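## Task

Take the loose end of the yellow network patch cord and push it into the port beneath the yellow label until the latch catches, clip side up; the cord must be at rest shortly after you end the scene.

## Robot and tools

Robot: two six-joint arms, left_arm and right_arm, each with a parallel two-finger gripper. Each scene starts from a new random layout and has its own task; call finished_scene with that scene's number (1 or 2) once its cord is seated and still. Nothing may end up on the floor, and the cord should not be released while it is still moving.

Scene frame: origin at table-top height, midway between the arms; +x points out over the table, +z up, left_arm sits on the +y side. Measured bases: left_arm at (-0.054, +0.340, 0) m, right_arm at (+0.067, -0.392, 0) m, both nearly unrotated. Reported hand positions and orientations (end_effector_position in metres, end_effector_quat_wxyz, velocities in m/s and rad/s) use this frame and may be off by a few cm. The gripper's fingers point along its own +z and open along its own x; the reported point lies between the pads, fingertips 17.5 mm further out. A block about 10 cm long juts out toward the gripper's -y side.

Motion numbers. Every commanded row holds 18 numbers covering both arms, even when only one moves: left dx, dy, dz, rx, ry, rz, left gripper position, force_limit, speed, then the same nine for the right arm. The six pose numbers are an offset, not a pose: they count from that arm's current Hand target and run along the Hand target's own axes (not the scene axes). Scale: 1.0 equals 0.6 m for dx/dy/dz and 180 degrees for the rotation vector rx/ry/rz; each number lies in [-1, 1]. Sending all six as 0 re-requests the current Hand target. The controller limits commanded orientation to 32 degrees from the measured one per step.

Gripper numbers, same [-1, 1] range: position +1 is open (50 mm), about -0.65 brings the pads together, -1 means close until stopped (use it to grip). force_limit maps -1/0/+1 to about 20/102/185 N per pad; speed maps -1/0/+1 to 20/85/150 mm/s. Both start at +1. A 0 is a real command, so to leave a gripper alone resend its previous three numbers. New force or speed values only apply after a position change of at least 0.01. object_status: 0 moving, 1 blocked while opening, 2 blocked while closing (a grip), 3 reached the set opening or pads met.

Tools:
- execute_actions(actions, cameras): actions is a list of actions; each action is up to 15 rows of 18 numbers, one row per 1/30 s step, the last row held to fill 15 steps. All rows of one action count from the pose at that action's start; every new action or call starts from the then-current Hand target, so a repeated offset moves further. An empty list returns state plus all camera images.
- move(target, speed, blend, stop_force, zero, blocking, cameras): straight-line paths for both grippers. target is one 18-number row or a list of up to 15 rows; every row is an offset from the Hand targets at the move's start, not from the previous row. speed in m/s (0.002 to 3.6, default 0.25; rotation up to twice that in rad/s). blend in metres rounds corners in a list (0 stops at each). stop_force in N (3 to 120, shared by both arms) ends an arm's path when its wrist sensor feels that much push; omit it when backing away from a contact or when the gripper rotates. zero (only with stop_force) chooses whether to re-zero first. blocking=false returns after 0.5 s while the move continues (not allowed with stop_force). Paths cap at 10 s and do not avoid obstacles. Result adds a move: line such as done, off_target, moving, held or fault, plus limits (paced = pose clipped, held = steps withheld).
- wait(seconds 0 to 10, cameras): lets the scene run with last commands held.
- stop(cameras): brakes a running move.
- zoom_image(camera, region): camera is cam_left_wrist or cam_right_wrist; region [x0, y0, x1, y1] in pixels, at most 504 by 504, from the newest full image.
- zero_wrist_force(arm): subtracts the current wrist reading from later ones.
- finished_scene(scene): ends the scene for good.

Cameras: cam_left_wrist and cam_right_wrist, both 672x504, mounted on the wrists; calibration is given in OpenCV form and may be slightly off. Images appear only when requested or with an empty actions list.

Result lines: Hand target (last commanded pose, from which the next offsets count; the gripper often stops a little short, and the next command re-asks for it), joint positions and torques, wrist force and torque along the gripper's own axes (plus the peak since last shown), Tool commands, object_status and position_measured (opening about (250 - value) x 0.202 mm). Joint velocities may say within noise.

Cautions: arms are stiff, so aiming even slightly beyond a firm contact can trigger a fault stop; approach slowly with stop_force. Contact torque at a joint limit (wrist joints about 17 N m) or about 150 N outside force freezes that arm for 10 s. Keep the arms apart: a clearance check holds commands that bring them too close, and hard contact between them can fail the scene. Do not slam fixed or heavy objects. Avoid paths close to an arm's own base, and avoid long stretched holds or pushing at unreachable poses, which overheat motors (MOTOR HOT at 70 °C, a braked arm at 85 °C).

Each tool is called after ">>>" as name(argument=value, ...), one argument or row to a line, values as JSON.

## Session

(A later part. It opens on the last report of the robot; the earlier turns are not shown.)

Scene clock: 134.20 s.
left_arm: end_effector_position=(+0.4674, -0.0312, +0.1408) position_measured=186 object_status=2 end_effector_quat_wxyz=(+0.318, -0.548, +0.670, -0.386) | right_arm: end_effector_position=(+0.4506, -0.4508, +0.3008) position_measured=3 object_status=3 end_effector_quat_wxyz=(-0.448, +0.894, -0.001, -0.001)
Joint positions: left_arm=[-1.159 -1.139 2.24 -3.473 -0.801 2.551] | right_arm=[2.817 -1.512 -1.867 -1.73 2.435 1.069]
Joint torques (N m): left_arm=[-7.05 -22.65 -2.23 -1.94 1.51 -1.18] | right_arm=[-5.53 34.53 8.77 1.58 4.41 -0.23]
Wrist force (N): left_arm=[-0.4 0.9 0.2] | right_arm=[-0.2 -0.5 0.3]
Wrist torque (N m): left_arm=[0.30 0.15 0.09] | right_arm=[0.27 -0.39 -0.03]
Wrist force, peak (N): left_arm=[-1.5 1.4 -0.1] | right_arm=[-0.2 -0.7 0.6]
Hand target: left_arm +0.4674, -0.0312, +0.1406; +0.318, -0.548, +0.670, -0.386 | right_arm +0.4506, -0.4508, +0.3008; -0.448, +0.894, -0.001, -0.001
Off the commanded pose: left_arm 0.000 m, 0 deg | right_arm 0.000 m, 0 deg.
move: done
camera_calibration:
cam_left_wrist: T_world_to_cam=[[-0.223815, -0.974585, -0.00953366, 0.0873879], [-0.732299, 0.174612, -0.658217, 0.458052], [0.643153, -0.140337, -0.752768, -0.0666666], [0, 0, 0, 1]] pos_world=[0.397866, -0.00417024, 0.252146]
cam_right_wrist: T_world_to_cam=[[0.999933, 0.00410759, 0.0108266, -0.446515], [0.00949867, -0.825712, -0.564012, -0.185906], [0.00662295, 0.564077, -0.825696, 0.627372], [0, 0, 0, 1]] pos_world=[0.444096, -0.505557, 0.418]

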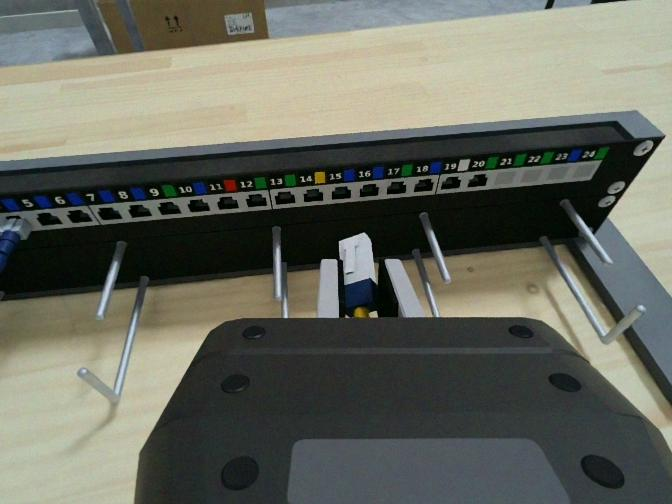

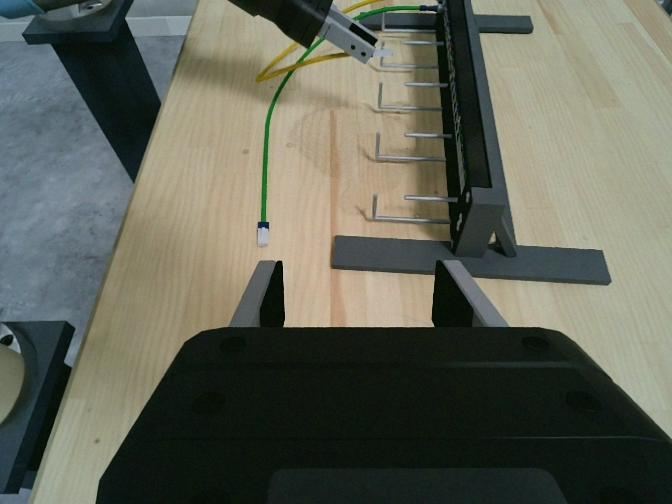

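>>> move(
  target=[-0.014,0.019,0.090,0,-0.0717,0.074,-1,-1,-1,0,0,0,0,0,0,1,1,1],
  cameras=["all"],
  speed=0.1,
)

>>> zoom_image(
  camera="cam_left_wrist",
  region=[260, 180, 430, 320],
)

>>> zoom_image(
  camera="cam_right_wrist",
  region=[330, 0, 530, 200],
)

Scene clock: 170.37 s.
left_arm: end_effector_position=(+0.5094, -0.0309, +0.1036) position_measured=186 object_status=2 end_effector_quat_wxyz=(+0.434, -0.507, +0.689, -0.283) | right_arm: end_effector_position=(+0.4506, -0.4508, +0.3008) position_measured=3 object_status=3 end_effector_quat_wxyz=(-0.448, +0.894, -0.001, -0.001)
Joint positions: left_arm=[-1.147 -0.981 2.09 -3.314 -0.614 2.663] | right_arm=[2.817 -1.512 -1.867 -1.73 2.435 1.069]
Joint torques (N m): left_arm=[2.25 -64.95 -0.07 -5.86 -1.41 -0.92] | right_arm=[-4.96 34.11 8.27 1.85 4.35 -0.07]
Wrist force (N): left_arm=[-0.5 0.9 0.3] | right_arm=[-0.1 -0.6 0.3]
Wrist torque (N m): left_arm=[0.18 0.06 0.03] | right_arm=[0.25 -0.39 -0.04]
Wrist force, peak (N): left_arm=[-1.0 1.4 -0.1] | right_arm=[-0.1 -0.8 0.3]
Hand target: left_arm +0.5093, -0.0309, +0.1037; +0.434, -0.507, +0.689, -0.283 | right_arm +0.4506, -0.4508, +0.3008; -0.448, +0.894, -0.001, -0.001
Off the commanded pose: left_arm 0.000 m, 0 deg | right_arm 0.000 m, 0 deg.
move: done
camera_calibration:
cam_left_wrist: T_world_to_cam=[[-0.137181, -0.93793, -0.318542, 0.0858099], [-0.711777, 0.316984, -0.626813, 0.454897], [0.68888, 0.140744, -0.711081, -0.140558], [0, 0, 0, 1]] pos_world=[0.432384, -0.043929, 0.212522]
cam_right_wrist: T_world_to_cam=[[0.999933, 0.00410759, 0.0108266, -0.446515], [0.00949867, -0.825712, -0.564012, -0.185906], [0.00662295, 0.564077, -0.825696, 0.627372], [0, 0, 0, 1]] pos_world=[0.444096, -0.505557, 0.418]

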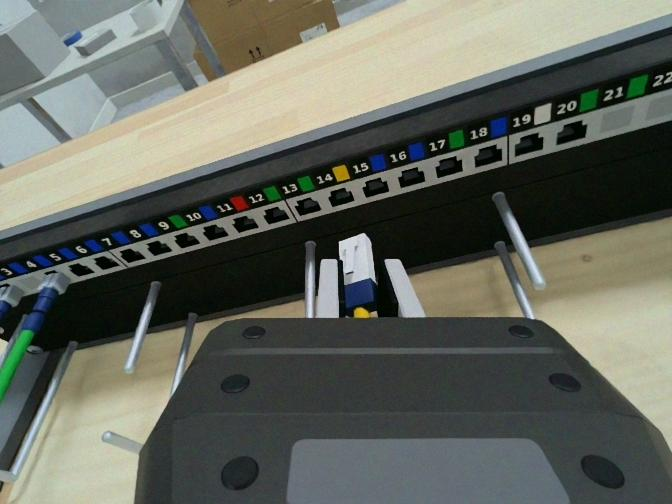

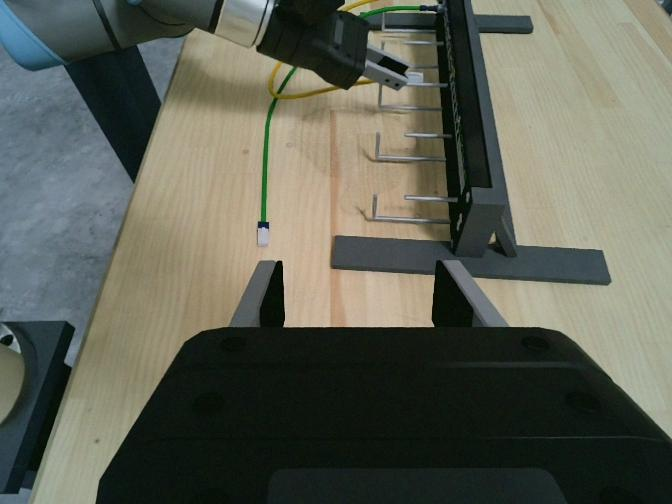

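Scaled by 2.965 from the camera's 672x504 image, which has a finer 960x720 frame.

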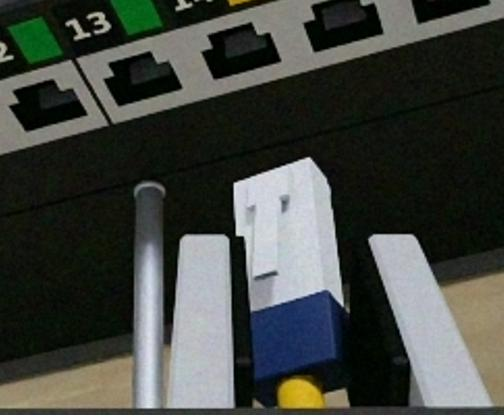

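Scaled by 2.520 from the camera's 672x504 image, which has a finer 960x720 frame.

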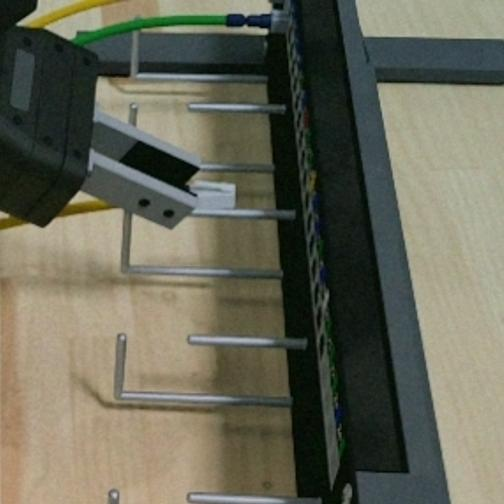

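>>> move(
  target=[-0.0043,-0.0172,0.0247,-0.0006,-0.0093,0.0171,-1,-1,-1,0,0,0,0,0,0,1,1,1],
  cameras=["all"],
  speed=0.03,
  stop_force=10,
)

>>> zoom_image(
  camera="cam_left_wrist",
  region=[290, 180, 410, 300],
)

>>> zoom_image(
  camera="cam_right_wrist",
  region=[380, 40, 480, 140],
)

Scene clock: 201.83 s.
left_arm: end_effector_position=(+0.5274, -0.0311, +0.1062) position_measured=186 object_status=2 end_effector_quat_wxyz=(+0.450, -0.492, +0.697, -0.263) | right_arm: end_effector_position=(+0.4506, -0.4508, +0.3008) position_measured=3 object_status=3 end_effector_quat_wxyz=(-0.448, +0.894, -0.001, -0.001)
Joint positions: left_arm=[-1.122 -0.96 2.039 -3.288 -0.603 2.731] | right_arm=[2.817 -1.512 -1.867 -1.73 2.435 1.069]
Joint torques (N m): left_arm=[-7.54 -65.42 -2.3 -5.97 -0.7 0.29] | right_arm=[-6.02 34.46 8.32 1.95 4.28 -0.19]
Wrist force (N): left_arm=[-0.1 0.5 0.2] | right_arm=[-0.1 -0.5 0.4]
Wrist torque (N m): left_arm=[0.16 0.01 -0.01] | right_arm=[0.26 -0.40 -0.03]
Wrist force, peak (N): left_arm=[0.0 1.5 0.1] | right_arm=[-0.1 -0.8 0.5]
Hand target: left_arm +0.5274, -0.0311, +0.1062; +0.450, -0.492, +0.697, -0.263 | right_arm +0.4506, -0.4508, +0.3008; -0.448, +0.894, -0.001, -0.001
Off the commanded pose: left_arm 0.000 m, 0 deg | right_arm 0.000 m, 0 deg.
move: done
camera_calibration:
cam_left_wrist: T_world_to_cam=[[-0.135624, -0.916821, -0.37556, 0.0947221], [-0.708573, 0.354698, -0.61001, 0.467152], [0.692481, 0.183379, -0.697741, -0.153106], [0, 0, 0, 1]] pos_world=[0.449881, -0.0507784, 0.213713]
cam_right_wrist: T_world_to_cam=[[0.999933, 0.00410759, 0.0108266, -0.446515], [0.00949867, -0.825712, -0.564012, -0.185906], [0.00662295, 0.564077, -0.825696, 0.627372], [0, 0, 0, 1]] pos_world=[0.444096, -0.505557, 0.418]

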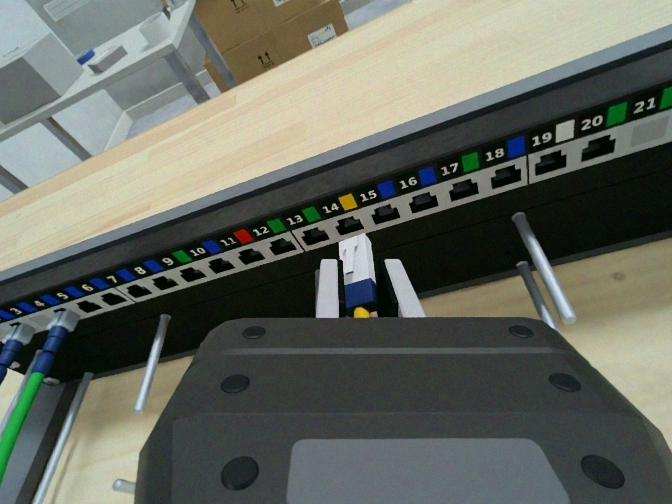

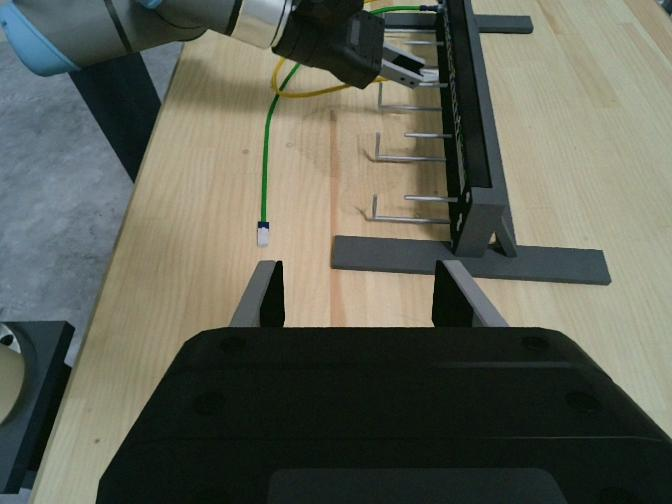

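Scaled by 4.200 from the camera's 672x504 image, which has a finer 960x720 frame.

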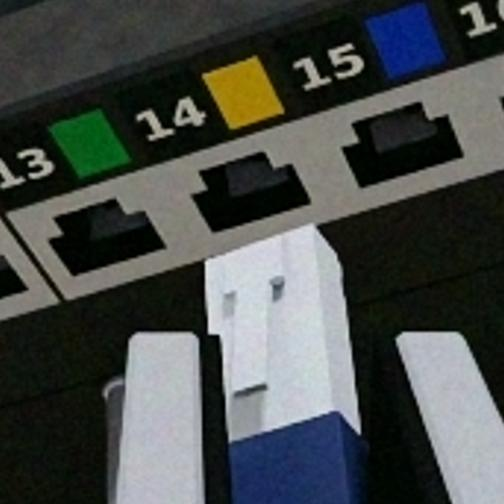

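Scaled by 5.040 from the camera's 672x504 image, which has a finer 960x720 frame.

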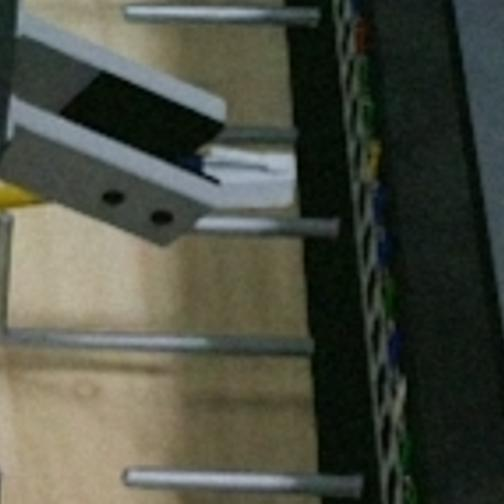

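>>> move(
  target=[-0.001,-0.0055,0.0103,-0.0003,-0.004,0.0073,-1,-1,-1,0,0,0,0,0,0,1,1,1],
  cameras=["cam_left_wrist"],
  speed=0.02,
  stop_force=6,
)

>>> zoom_image(
  camera="cam_left_wrist",
  region=[310, 190, 400, 280],
)

Scene clock: 222.93 s.
left_arm: end_effector_position=(+0.5344, -0.0313, +0.1063) position_measured=186 object_status=2 end_effector_quat_wxyz=(+0.458, -0.486, +0.700, -0.254) | right_arm: end_effector_position=(+0.4506, -0.4508, +0.3008) position_measured=3 object_status=3 end_effector_quat_wxyz=(-0.448, +0.894, -0.001, -0.001)
Joint positions: left_arm=[-1.114 -0.948 2.018 -3.278 -0.597 2.758] | right_arm=[2.817 -1.512 -1.867 -1.73 2.435 1.069]
Joint torques (N m): left_arm=[-6.1 -65.23 -1.13 -5.7 -0.66 -0.96] | right_arm=[-5.52 34.29 9.62 2.32 4.32 0.18]
Wrist force (N): left_arm=[0.3 0.9 0.2] | right_arm=[0.0 -0.6 0.5]
Wrist torque (N m): left_arm=[0.20 -0.05 -0.02] | right_arm=[0.24 -0.41 -0.03]
Wrist force, peak (N): left_arm=[-0.4 1.8 0.5] | right_arm=[0.0 -0.7 0.6]
Hand target: left_arm +0.5344, -0.0313, +0.1063; +0.458, -0.486, +0.700, -0.254 | right_arm +0.4506, -0.4508, +0.3008; -0.448, +0.894, -0.001, -0.001
Off the commanded pose: left_arm 0.000 m, 0 deg | right_arm 0.000 m, 0 deg.
move: done
camera_calibration:
cam_left_wrist: T_world_to_cam=[[-0.134737, -0.906707, -0.39966, 0.0979127], [-0.707289, 0.370483, -0.602066, 0.471234], [0.693965, 0.201555, -0.691222, -0.158779], [0, 0, 0, 1]] pos_world=[0.456678, -0.0538034, 0.213094]
Images, in order (width x height): cam_left_wrist 672x504.

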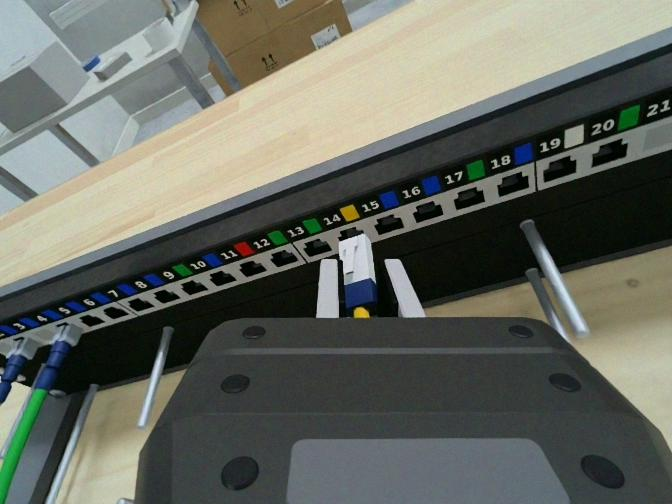

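Scaled by 5.600 from the camera's 672x504 image, which has a finer 960x720 frame.

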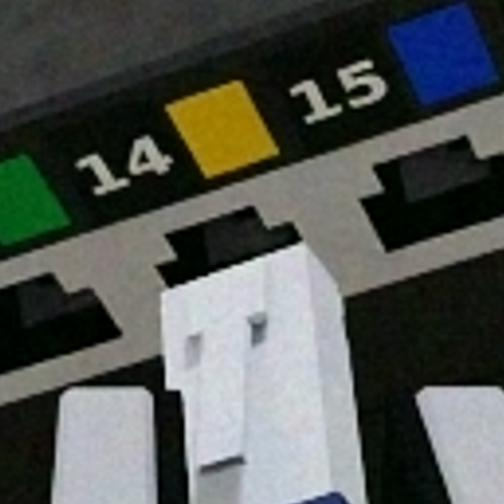

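>>> move(
  target=[-0.0006,-0.0031,0.0057,-0.0003,-0.004,0.0073,-1,-1,-1,0,0,0,0,0,0,1,1,1],
  cameras=["cam_left_wrist"],
  speed=0.01,
  stop_force=5,
)

>>> zoom_image(
  camera="cam_left_wrist",
  region=[310, 190, 400, 280],
)

Scene clock: 233.67 s.
left_arm: end_effector_position=(+0.5384, -0.0315, +0.1064) position_measured=186 object_status=2 end_effector_quat_wxyz=(+0.465, -0.480, +0.702, -0.246) | right_arm: end_effector_position=(+0.4506, -0.4508, +0.3008) position_measured=3 object_status=3 end_effector_quat_wxyz=(-0.448, +0.894, -0.001, -0.001)
Joint positions: left_arm=[-1.11 -0.941 2.004 -3.266 -0.588 2.777] | right_arm=[2.817 -1.512 -1.867 -1.73 2.435 1.069]
Joint torques (N m): left_arm=[7.07 -37.02 -7.62 -4.98 1.72 -0.88] | right_arm=[-5.5 34.1 7.04 2.56 4.35 0.21]
Wrist force (N): left_arm=[0.5 0.5 0.2] | right_arm=[-0.1 -0.6 0.3]
Wrist torque (N m): left_arm=[0.14 -0.08 -0.02] | right_arm=[0.25 -0.40 -0.03]
Wrist force, peak (N): left_arm=[0.3 1.1 0.3] | right_arm=[-0.3 -0.9 0.3]
Hand target: left_arm +0.5383, -0.0315, +0.1064; +0.465, -0.480, +0.702, -0.246 | right_arm +0.4506, -0.4508, +0.3008; -0.448, +0.894, -0.001, -0.001
Off the commanded pose: left_arm 0.000 m, 0 deg | right_arm 0.000 m, 0 deg.
move: done
camera_calibration:
cam_left_wrist: T_world_to_cam=[[-0.133799, -0.895977, -0.423465, 0.100702], [-0.706052, 0.386033, -0.593691, 0.473034], [0.695405, 0.219553, -0.684258, -0.162373], [0, 0, 0, 1]] pos_world=[0.460376, -0.0567304, 0.212375]
Images, in order (width x height): cam_left_wrist 672x504.

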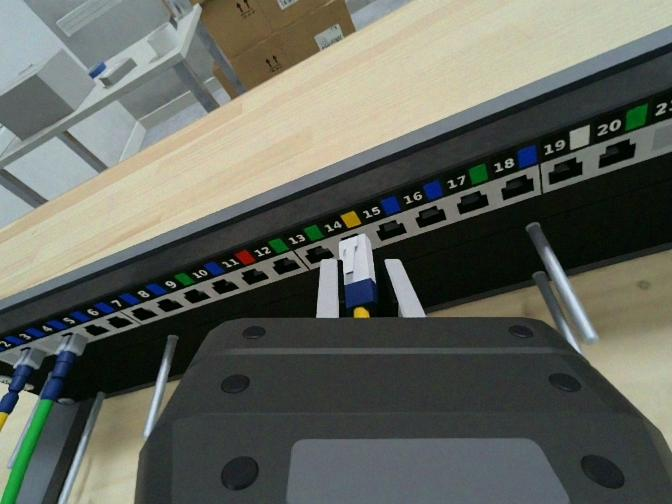

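Scaled by 5.600 from the camera's 672x504 image, which has a finer 960x720 frame.

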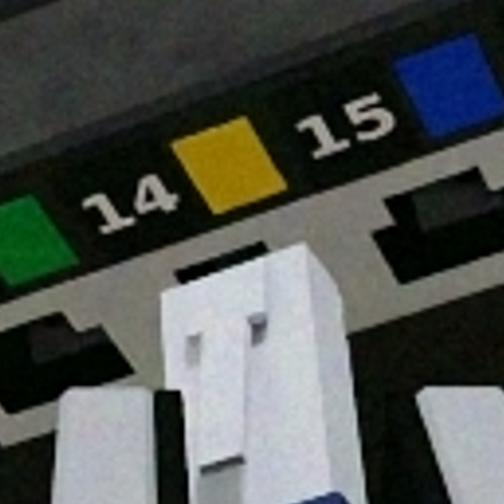

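>>> move(
  target=[0.0011,0.0021,0.0012,0,0,0,-1,-1,-1,0,0,0,0,0,0,1,1,1],
  speed=0.02,
  stop_force=5,
)

>>> move(
  target=[-0.0002,-0.0032,0.0059,0,0,0,-1,-1,-1,0,0,0,0,0,0,1,1,1],
  cameras=["cam_left_wrist"],
  speed=0.01,
  stop_force=5,
)

>>> zoom_image(
  camera="cam_left_wrist",
  region=[310, 190, 400, 280],
)

Scene clock: 243.00 s.
left_arm: end_effector_position=(+0.5383, -0.0315, +0.1047) position_measured=186 object_status=2 end_effector_quat_wxyz=(+0.465, -0.480, +0.702, -0.246) | right_arm: end_effector_position=(+0.4506, -0.4508, +0.3008) position_measured=3 object_status=3 end_effector_quat_wxyz=(-0.448, +0.894, -0.001, -0.001)
Joint positions: left_arm=[-1.11 -0.938 2.004 -3.27 -0.588 2.777] | right_arm=[2.817 -1.512 -1.867 -1.73 2.435 1.069]
Joint torques (N m): left_arm=[-0.45 -37.81 -5.76 -2.5 -0.48 0.56] | right_arm=[-5.4 33.74 8.4 2.81 4.29 0.33]
Wrist force (N): left_arm=[0.3 0.8 -0.1] | right_arm=[0.0 -0.6 0.0]
Wrist torque (N m): left_arm=[0.19 -0.05 -0.02] | right_arm=[0.24 -0.41 -0.03]
Wrist force, peak (N): left_arm=[0.6 0.9 0.2] | right_arm=[0.0 -0.9 0.2]
Hand target: left_arm +0.5383, -0.0315, +0.1048; +0.465, -0.480, +0.702, -0.246 | right_arm +0.4506, -0.4508, +0.3008; -0.448, +0.894, -0.001, -0.001
Off the commanded pose: left_arm 0.000 m, 0 deg | right_arm 0.000 m, 0 deg.
move: done

Scene clock: 244.50 s.
left_arm: end_effector_position=(+0.5423, -0.0318, +0.1047) position_measured=186 object_status=2 end_effector_quat_wxyz=(+0.465, -0.480, +0.702, -0.246) | right_arm: end_effector_position=(+0.4506, -0.4508, +0.3008) position_measured=3 object_status=3 end_effector_quat_wxyz=(-0.448, +0.894, -0.001, -0.001)
Joint positions: left_arm=[-1.104 -0.932 1.994 -3.273 -0.592 2.787] | right_arm=[2.817 -1.512 -1.867 -1.73 2.435 1.069]
Joint torques (N m): left_arm=[-5.66 -62.14 -2.07 -1.61 3.92 -1.03] | right_arm=[-4.68 34.29 8.84 2.76 3.97 0.29]
Wrist force (N): left_arm=[0.3 0.4 -0.1] | right_arm=[0.0 -0.5 0.3]
Wrist torque (N m): left_arm=[0.14 -0.06 -0.01] | right_arm=[0.25 -0.41 -0.03]
Wrist force, peak (N): left_arm=[0.3 0.9 0.0] | right_arm=[-0.3 -0.8 0.6]
Hand target: left_arm +0.5423, -0.0318, +0.1048; +0.465, -0.480, +0.702, -0.246 | right_arm +0.4506, -0.4508, +0.3008; -0.448, +0.894, -0.001, -0.001
Off the commanded pose: left_arm 0.000 m, 0 deg | right_arm 0.000 m, 0 deg.
move: done
camera_calibration:
cam_left_wrist: T_world_to_cam=[[-0.133858, -0.895971, -0.42346, 0.100317], [-0.706088, 0.386056, -0.593633, 0.47503], [0.695357, 0.219538, -0.684311, -0.166151], [0, 0, 0, 1]] pos_world=[0.464376, -0.0570304, 0.210775]
Images, in order (width x height): cam_left_wrist 672x504.

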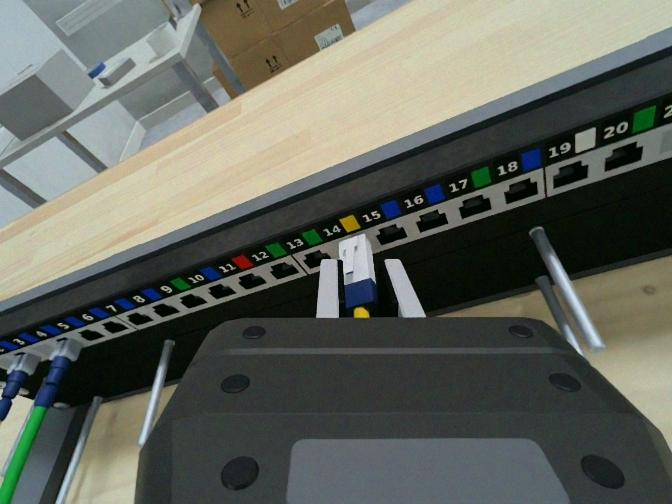

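Scaled by 5.600 from the camera's 672x504 image, which has a finer 960x720 frame.

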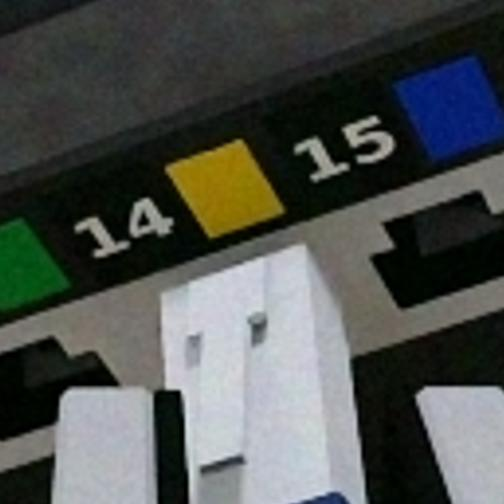

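>>> move(
  target=[0.0013,0.0059,0.0033,0,0,0,-1,-1,-1,0,0,0,0,0,0,1,1,1],
  speed=0.02,
  stop_force=5,
  cameras=["cam_left_wrist","cam_right_wrist"],
)

>>> zoom_image(
  camera="cam_left_wrist",
  region=[310, 190, 400, 280],
)

>>> zoom_image(
  camera="cam_right_wrist",
  region=[400, 40, 480, 120],
)

Scene clock: 258.33 s.
left_arm: end_effector_position=(+0.5424, -0.0308, +0.1006) position_measured=186 object_status=2 end_effector_quat_wxyz=(+0.465, -0.480, +0.702, -0.246) | right_arm: end_effector_position=(+0.4506, -0.4508, +0.3008) position_measured=3 object_status=3 end_effector_quat_wxyz=(-0.448, +0.894, -0.001, -0.001)
Joint positions: left_arm=[-1.103 -0.923 1.996 -3.285 -0.592 2.788] | right_arm=[2.817 -1.512 -1.867 -1.73 2.435 1.069]
Joint torques (N m): left_arm=[9.9 -59.17 -9.49 -1.32 -0.63 0.69] | right_arm=[-5.54 34.14 9.57 2.83 3.94 0.42]
Wrist force (N): left_arm=[0.4 0.6 -0.3] | right_arm=[-0.2 -0.3 0.1]
Wrist torque (N m): left_arm=[0.18 -0.09 0.00] | right_arm=[0.30 -0.37 -0.04]
Wrist force, peak (N): left_arm=[0.9 0.7 0.1] | right_arm=[-0.3 -0.8 0.4]
Hand target: left_arm +0.5424, -0.0308, +0.1007; +0.465, -0.480, +0.702, -0.246 | right_arm +0.4506, -0.4508, +0.3008; -0.448, +0.894, -0.001, -0.001
Off the commanded pose: left_arm 0.000 m, 0 deg | right_arm 0.000 m, 0 deg.
move: done
camera_calibration:
cam_left_wrist: T_world_to_cam=[[-0.133898, -0.895904, -0.42359, 0.0995399], [-0.706147, 0.38615, -0.593502, 0.472287], [0.695289, 0.219648, -0.684344, -0.169201], [0, 0, 0, 1]] pos_world=[0.464476, -0.0560306, 0.206675]
cam_right_wrist: T_world_to_cam=[[0.999933, 0.00410759, 0.0108266, -0.446515], [0.00949867, -0.825712, -0.564012, -0.185906], [0.00662295, 0.564077, -0.825696, 0.627372], [0, 0, 0, 1]] pos_world=[0.444096, -0.505557, 0.418]

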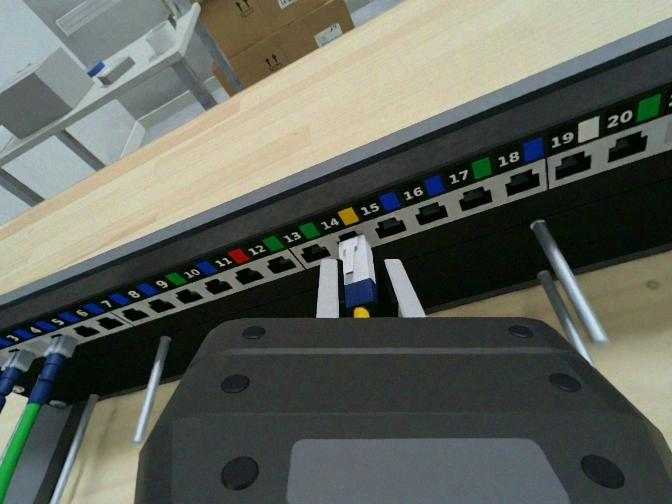

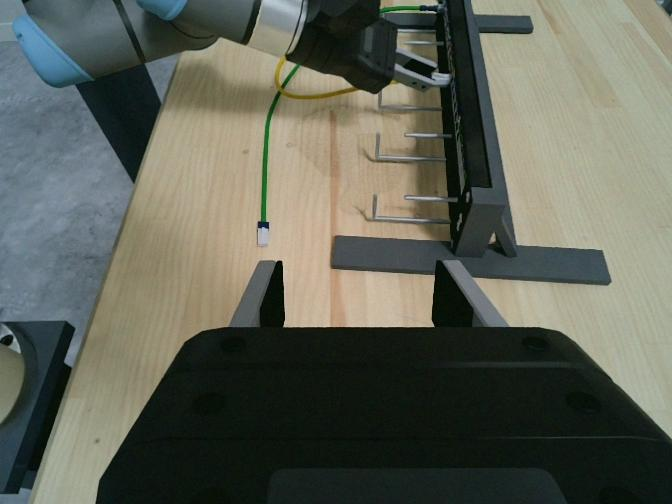

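Scaled by 5.600 from the camera's 672x504 image, which has a finer 960x720 frame.

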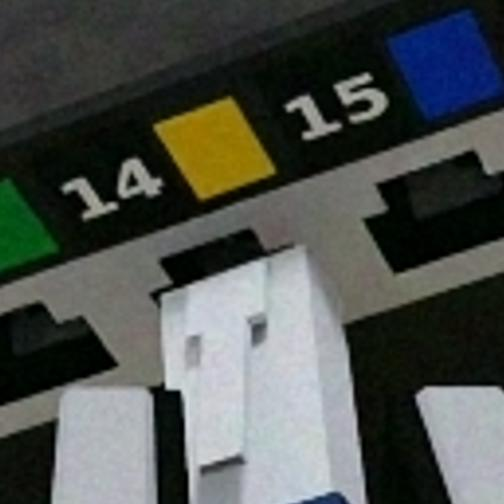

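Scaled by 6.300 from the camera's 672x504 image, which has a finer 960x720 frame.

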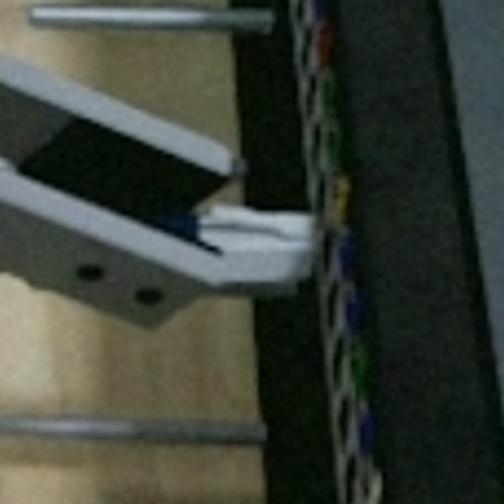

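>>> move(
  target=[-0.0005,-0.0003,0.0038,0,0,0,-1,-1,-1,0,0,0,0,0,0,1,1,1],
  speed=0.006,
  stop_force=5,
  cameras=["cam_left_wrist"],
)

>>> zoom_image(
  camera="cam_left_wrist",
  region=[310, 190, 400, 280],
)

Scene clock: 265.90 s.
left_arm: end_effector_position=(+0.5446, -0.0304, +0.1000) position_measured=186 object_status=2 end_effector_quat_wxyz=(+0.465, -0.480, +0.702, -0.246) | right_arm: end_effector_position=(+0.4506, -0.4508, +0.3008) position_measured=3 object_status=3 end_effector_quat_wxyz=(-0.448, +0.894, -0.001, -0.001)
Joint positions: left_arm=[-1.099 -0.919 1.991 -3.289 -0.595 2.794] | right_arm=[2.817 -1.512 -1.867 -1.73 2.435 1.069]
Joint torques (N m): left_arm=[-3.07 -40.5 -10.07 -1.91 1.12 -0.67] | right_arm=[-5.8 33.49 9.44 2.89 4.01 0.53]
Wrist force (N): left_arm=[0.5 0.6 -0.3] | right_arm=[-0.2 -0.3 0.2]
Wrist torque (N m): left_arm=[0.16 -0.09 0.00] | right_arm=[0.30 -0.39 -0.03]
Wrist force, peak (N): left_arm=[0.6 0.9 -0.2] | right_arm=[0.1 -0.9 0.2]
Hand target: left_arm +0.5446, -0.0304, +0.1000; +0.465, -0.480, +0.702, -0.246 | right_arm +0.4506, -0.4508, +0.3008; -0.448, +0.894, -0.001, -0.001
Off the commanded pose: left_arm 0.000 m, 0 deg | right_arm 0.000 m, 0 deg.
move: done
camera_calibration:
cam_left_wrist: T_world_to_cam=[[-0.133826, -0.896041, -0.423321, 0.099842], [-0.706079, 0.385946, -0.593716, 0.47333], [0.695373, 0.219443, -0.684325, -0.171284], [0, 0, 0, 1]] pos_world=[0.466676, -0.0556303, 0.206074]
Images, in order (width x height): cam_left_wrist 672x504.

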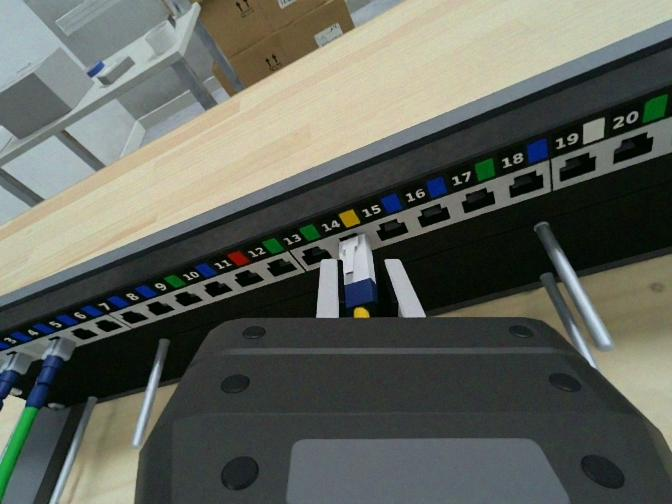

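Scaled by 5.600 from the camera's 672x504 image, which has a finer 960x720 frame.

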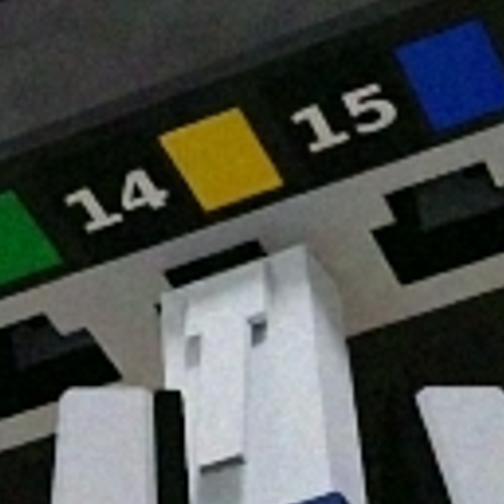

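>>> move(
  target=[0.0007,0.0020,0.0050,-0.0003,-0.0053,0.0097,-1,-1,-1,0,0,0,0,0,0,1,1,1],
  speed=0.006,
  stop_force=5,
  cameras=["cam_left_wrist"],
)

>>> zoom_image(
  camera="cam_left_wrist",
  region=[310, 190, 400, 280],
)

Scene clock: 274.20 s.
left_arm: end_effector_position=(+0.5467, -0.0300, +0.0975) position_measured=186 object_status=2 end_effector_quat_wxyz=(+0.474, -0.472, +0.706, -0.234) | right_arm: end_effector_position=(+0.4506, -0.4508, +0.3008) position_measured=3 object_status=3 end_effector_quat_wxyz=(-0.448, +0.894, -0.001, -0.001)
Joint positions: left_arm=[-1.099 -0.908 1.982 -3.279 -0.579 2.814] | right_arm=[2.817 -1.512 -1.867 -1.73 2.435 1.069]
Joint torques (N m): left_arm=[-7.81 -35.31 -24.26 -3.18 3.29 -0.64] | right_arm=[-4.68 34.52 8.44 2.76 3.88 0.46]
Wrist force (N): left_arm=[0.3 4.5 -3.7] | right_arm=[0.1 -0.3 0.6]
Wrist torque (N m): left_arm=[0.19 -0.11 0.00] | right_arm=[0.28 -0.43 -0.04]
Wrist force, peak (N): left_arm=[0.4 4.3 -4.0] | right_arm=[0.0 -0.7 0.7]
Hand target: left_arm +0.5467, -0.0300, +0.0975; +0.474, -0.472, +0.706, -0.234 | right_arm +0.4506, -0.4508, +0.3008; -0.448, +0.894, -0.001, -0.001
Off the commanded pose: left_arm 0.000 m, 0 deg | right_arm 0.000 m, 0 deg.
move: done
camera_calibration:
cam_left_wrist: T_world_to_cam=[[-0.132549, -0.880765, -0.454626, 0.10224], [-0.704267, 0.40644, -0.582078, 0.471587], [0.697451, 0.243024, -0.674167, -0.175923], [0, 0, 0, 1]] pos_world=[0.468373, -0.0588694, 0.20238]
Images, in order (width x height): cam_left_wrist 672x504.

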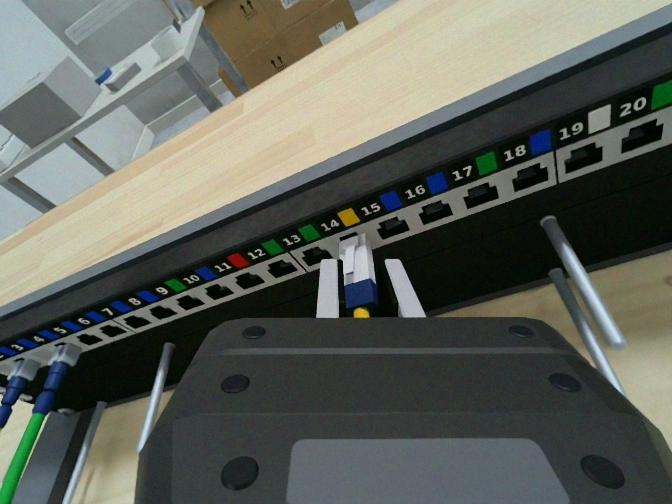

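Scaled by 5.600 from the camera's 672x504 image, which has a finer 960x720 frame.

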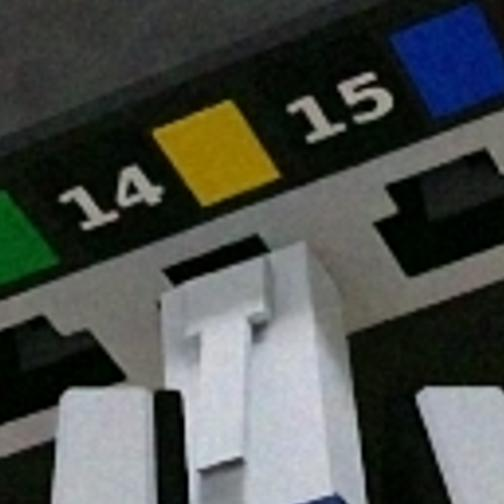

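>>> move(
  target=[0,0.0023,-0.0007,0,0,0,-1,-1,-1,0,0,0,0,0,0,1,1,1],
  speed=0.01,
)

>>> move(
  target=[-0.0002,-0.0032,0.0058,0,0,0,-1,-1,-1,0,0,0,0,0,0,1,1,1],
  speed=0.006,
  stop_force=8,
  cameras=["cam_left_wrist"],
)

>>> zoom_image(
  camera="cam_left_wrist",
  region=[310, 190, 400, 280],
)

Scene clock: 282.00 s.
left_arm: end_effector_position=(+0.5457, -0.0294, +0.0967) position_measured=186 object_status=2 end_effector_quat_wxyz=(+0.474, -0.472, +0.706, -0.234) | right_arm: end_effector_position=(+0.4506, -0.4508, +0.3008) position_measured=3 object_status=3 end_effector_quat_wxyz=(-0.448, +0.894, -0.001, -0.001)
Joint positions: left_arm=[-1.1 -0.908 1.985 -3.281 -0.578 2.813] | right_arm=[2.817 -1.512 -1.867 -1.73 2.435 1.069]
Joint torques (N m): left_arm=[-5.03 -27.35 -6.65 -5.22 5.12 -0.68] | right_arm=[-5.1 33.22 9.72 2.78 3.82 0.64]
Wrist force (N): left_arm=[0.7 0.2 -0.3] | right_arm=[0.0 -0.6 0.1]
Wrist torque (N m): left_arm=[0.11 -0.13 -0.01] | right_arm=[0.25 -0.41 -0.03]
Wrist force, peak (N): left_arm=[0.4 4.4 -4.1] | right_arm=[-0.1 -0.7 0.5]
Hand target: left_arm +0.5457, -0.0294, +0.0966; +0.474, -0.472, +0.706, -0.234 | right_arm +0.4506, -0.4508, +0.3008; -0.448, +0.894, -0.001, -0.001
Off the commanded pose: left_arm 0.000 m, 0 deg | right_arm 0.000 m, 0 deg.
move: done

Scene clock: 283.23 s.
left_arm: end_effector_position=(+0.5497, -0.0297, +0.0966) position_measured=186 object_status=2 end_effector_quat_wxyz=(+0.474, -0.472, +0.706, -0.234) | right_arm: end_effector_position=(+0.4506, -0.4508, +0.3008) position_measured=3 object_status=3 end_effector_quat_wxyz=(-0.448, +0.894, -0.001, -0.001)
Joint positions: left_arm=[-1.094 -0.902 1.975 -3.284 -0.582 2.822] | right_arm=[2.817 -1.512 -1.867 -1.73 2.435 1.069]
Joint torques (N m): left_arm=[-4.29 -44.17 -2.92 -4.05 0.99 -0.8] | right_arm=[-6.01 33.98 8.86 2.88 3.81 0.64]
Wrist force (N): left_arm=[-0.6 0.5 -1.0] | right_arm=[-0.3 -0.6 0.2]
Wrist torque (N m): left_arm=[0.11 -0.14 -0.01] | right_arm=[0.26 -0.36 -0.04]
Wrist force, peak (N): left_arm=[-0.7 0.9 -1.1] | right_arm=[0.0 -0.8 0.3]
Hand target: left_arm +0.5496, -0.0297, +0.0966; +0.474, -0.472, +0.706, -0.234 | right_arm +0.4506, -0.4508, +0.3008; -0.448, +0.894, -0.001, -0.001
Off the commanded pose: left_arm 0.000 m, 0 deg | right_arm 0.000 m, 0 deg.
move: done
camera_calibration:
cam_left_wrist: T_world_to_cam=[[-0.132516, -0.88084, -0.454489, 0.102445], [-0.704256, 0.406332, -0.582167, 0.47306], [0.697469, 0.24293, -0.674182, -0.178706], [0, 0, 0, 1]] pos_world=[0.471373, -0.0585692, 0.20148]
Images, in order (width x height): cam_left_wrist 672x504.

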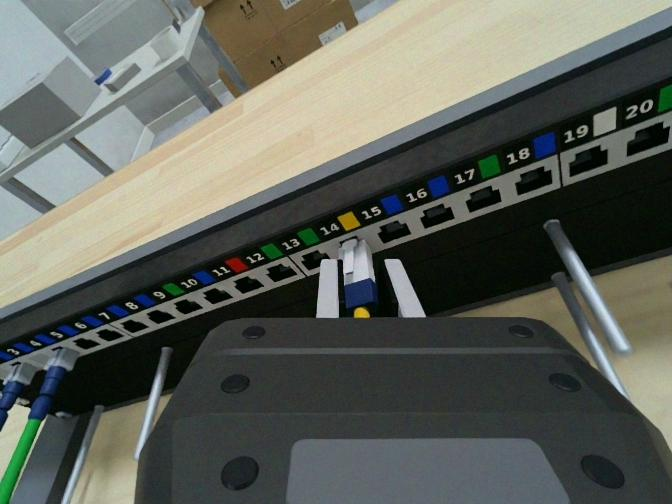

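Scaled by 5.600 from the camera's 672x504 image, which has a finer 960x720 frame.

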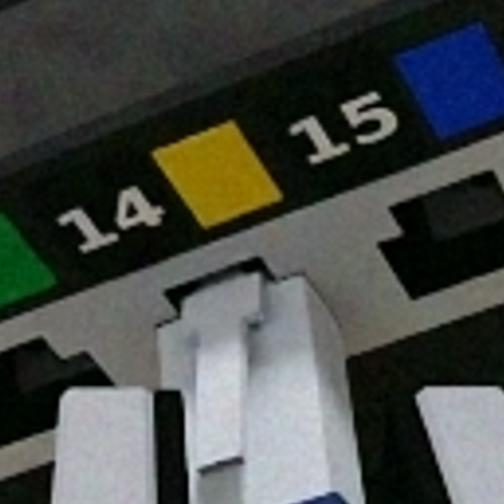

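>>> move(
  target=[-0.0005,-0.0080,0.0146,0,0,0,-1,-1,-1,0,0,0,0,0,0,1,1,1],
  speed=0.01,
  stop_force=20,
  cameras=["cam_left_wrist","cam_right_wrist"],
)

>>> zoom_image(
  camera="cam_left_wrist",
  region=[300, 190, 420, 310],
)

>>> zoom_image(
  camera="cam_right_wrist",
  region=[400, 40, 480, 120],
)

Scene clock: 288.40 s.
left_arm: end_effector_position=(+0.5519, -0.0300, +0.0967) position_measured=186 object_status=2 end_effector_quat_wxyz=(+0.474, -0.471, +0.706, -0.234) | right_arm: end_effector_position=(+0.4506, -0.4508, +0.3008) position_measured=3 object_status=3 end_effector_quat_wxyz=(-0.448, +0.894, -0.001, -0.001)
Joint positions: left_arm=[-1.09 -0.899 1.969 -3.286 -0.584 2.827] | right_arm=[2.817 -1.512 -1.867 -1.73 2.435 1.069]
Joint torques (N m): left_arm=[-6.76 -67.83 -3.14 -1.41 5.78 -0.01] | right_arm=[-5.85 33.67 9.23 2.85 3.87 0.84]
Wrist force (N): left_arm=[1.1 6.8 -14.1] | right_arm=[0.2 -0.4 0.4]
Wrist torque (N m): left_arm=[0.10 -0.19 0.01] | right_arm=[0.28 -0.44 -0.04]
Wrist force, peak (N): left_arm=[-2.1 12.5 -21.8] | right_arm=[-0.1 -0.9 0.4]
Hand target: left_arm +0.5519, -0.0300, +0.0967; +0.474, -0.471, +0.706, -0.234 (not the last commanded pose) | right_arm +0.4506, -0.4508, +0.3008; -0.448, +0.894, -0.001, -0.001
Off the commanded pose: left_arm 0.008 m, 0 deg | right_arm 0.000 m, 0 deg.
move: contact (left_arm)
camera_calibration:
cam_left_wrist: T_world_to_cam=[[-0.13265, -0.880764, -0.454598, 0.102608], [-0.704232, 0.406498, -0.58208, 0.474771], [0.697468, 0.24293, -0.674184, -0.180099], [0, 0, 0, 1]] pos_world=[0.473573, -0.0588692, 0.20158]
cam_right_wrist: T_world_to_cam=[[0.999933, 0.00410759, 0.0108266, -0.446515], [0.00949867, -0.825712, -0.564012, -0.185906], [0.00662295, 0.564077, -0.825696, 0.627372], [0, 0, 0, 1]] pos_world=[0.444096, -0.505557, 0.418]

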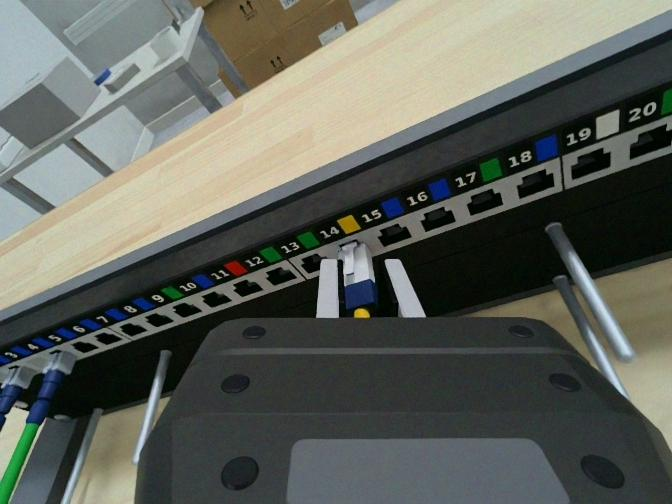

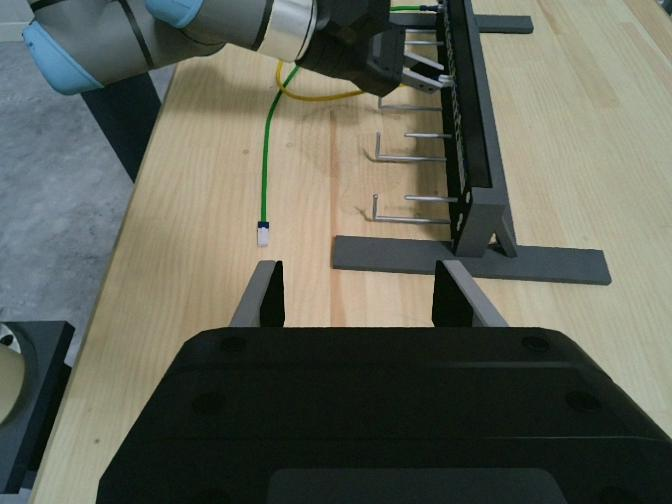

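Scaled by 4.200 from the camera's 672x504 image, which has a finer 960x720 frame.

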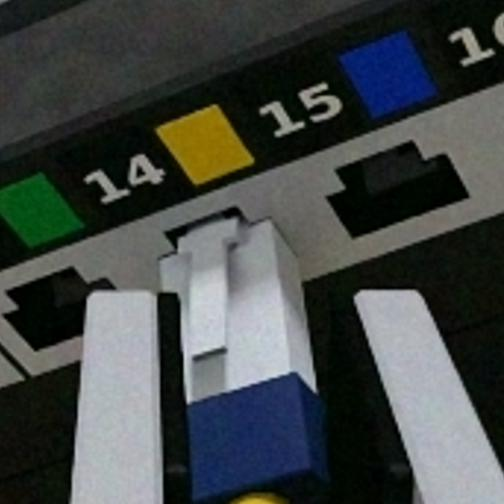

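Scaled by 6.300 from the camera's 672x504 image, which has a finer 960x720 frame.

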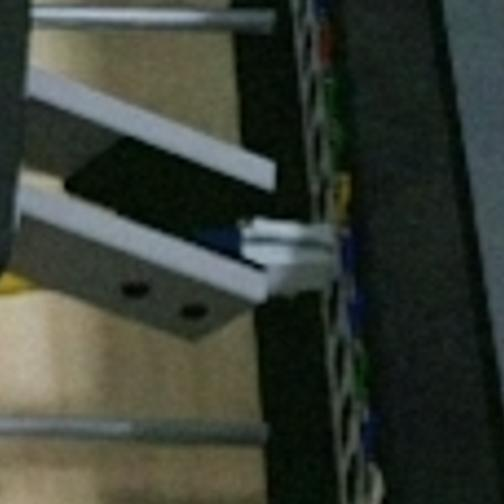

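>>> move(
  target=[0,0,0,0,0,0,-0.95,-0.4,-1,0,0,0,0,0,0,1,1,1],
)

>>> move(
  target=[-0.0005,-0.0080,0.0146,0,0,0,-0.95,-0.4,-1,0,0,0,0,0,0,1,1,1],
  speed=0.008,
  stop_force=40,
  cameras=["cam_left_wrist"],
)

>>> zoom_image(
  camera="cam_left_wrist",
  region=[300, 190, 420, 310],
)

Scene clock: 295.23 s.
left_arm: end_effector_position=(+0.5519, -0.0300, +0.0967) position_measured=198 object_status=2 end_effector_quat_wxyz=(+0.474, -0.471, +0.706, -0.234) | right_arm: end_effector_position=(+0.4506, -0.4508, +0.3008) position_measured=3 object_status=3 end_effector_quat_wxyz=(-0.448, +0.894, -0.001, -0.001)
Joint positions: left_arm=[-1.09 -0.899 1.969 -3.286 -0.584 2.827] | right_arm=[2.817 -1.512 -1.867 -1.73 2.435 1.069]
Joint torques (N m): left_arm=[-5 -67.66 -5.14 -1.77 5.42 0.86] | right_arm=[-4.75 33.84 10.14 2.75 3.66 0.98]
Wrist force (N): left_arm=[0.7 8.6 -17.8] | right_arm=[0.1 -0.4 0.4]
Wrist torque (N m): left_arm=[0.10 -0.21 0.05] | right_arm=[0.27 -0.43 -0.03]
Wrist force, peak (N): left_arm=[0.4 8.1 -18.5] | right_arm=[-0.2 -0.8 0.4]
Hand target: left_arm +0.5519, -0.0300, +0.0967; +0.474, -0.471, +0.706, -0.234 | right_arm +0.4506, -0.4508, +0.3008; -0.448, +0.894, -0.001, -0.001
Off the commanded pose: left_arm 0.000 m, 0 deg | right_arm 0.000 m, 0 deg.
move: done

Scene clock: 297.60 s.
left_arm: end_effector_position=(+0.5618, -0.0308, +0.0967) position_measured=198 object_status=2 end_effector_quat_wxyz=(+0.474, -0.471, +0.706, -0.234) | right_arm: end_effector_position=(+0.4506, -0.4508, +0.3008) position_measured=3 object_status=3 end_effector_quat_wxyz=(-0.448, +0.894, -0.001, -0.001)
Joint positions: left_arm=[-1.075 -0.885 1.943 -3.292 -0.594 2.849] | right_arm=[2.817 -1.512 -1.867 -1.73 2.435 1.069]
Joint torques (N m): left_arm=[-0.45 -61.83 -2.94 -1.97 3.72 -1.03] | right_arm=[-5.66 34.09 9.33 2.76 3.78 0.86]
Wrist force (N): left_arm=[-0.7 7.6 -24.3] | right_arm=[0.0 -0.5 0.4]
Wrist torque (N m): left_arm=[0.03 -0.26 0.05] | right_arm=[0.26 -0.41 -0.04]
Wrist force, peak (N): left_arm=[-1.5 8.1 -25.8] | right_arm=[-0.1 -0.8 0.5]
Hand target: left_arm +0.5618, -0.0308, +0.0967; +0.474, -0.471, +0.706, -0.234 | right_arm +0.4506, -0.4508, +0.3008; -0.448, +0.894, -0.001, -0.001
Off the commanded pose: left_arm 0.000 m, 0 deg | right_arm 0.000 m, 0 deg.
move: done
camera_calibration:
cam_left_wrist: T_world_to_cam=[[-0.132681, -0.880746, -0.454624, 0.103251], [-0.704226, 0.406537, -0.582059, 0.482134], [0.697468, 0.24293, -0.674184, -0.186879], [0, 0, 0, 1]] pos_world=[0.483573, -0.0596692, 0.20158]
Images, in order (width x height): cam_left_wrist 672x504.

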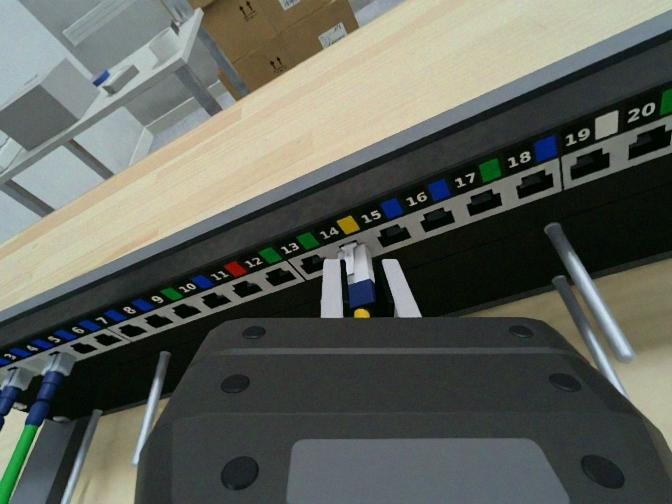

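Scaled by 4.200 from the camera's 672x504 image, which has a finer 960x720 frame.

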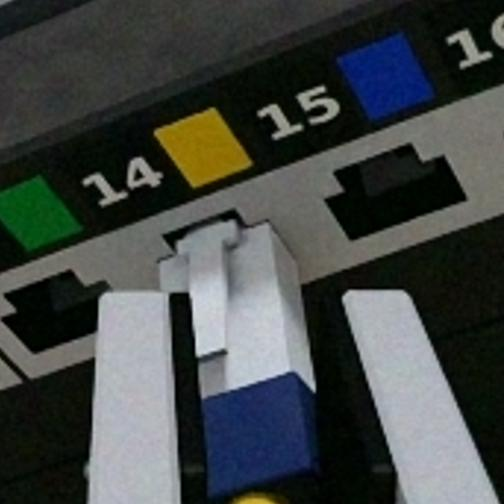

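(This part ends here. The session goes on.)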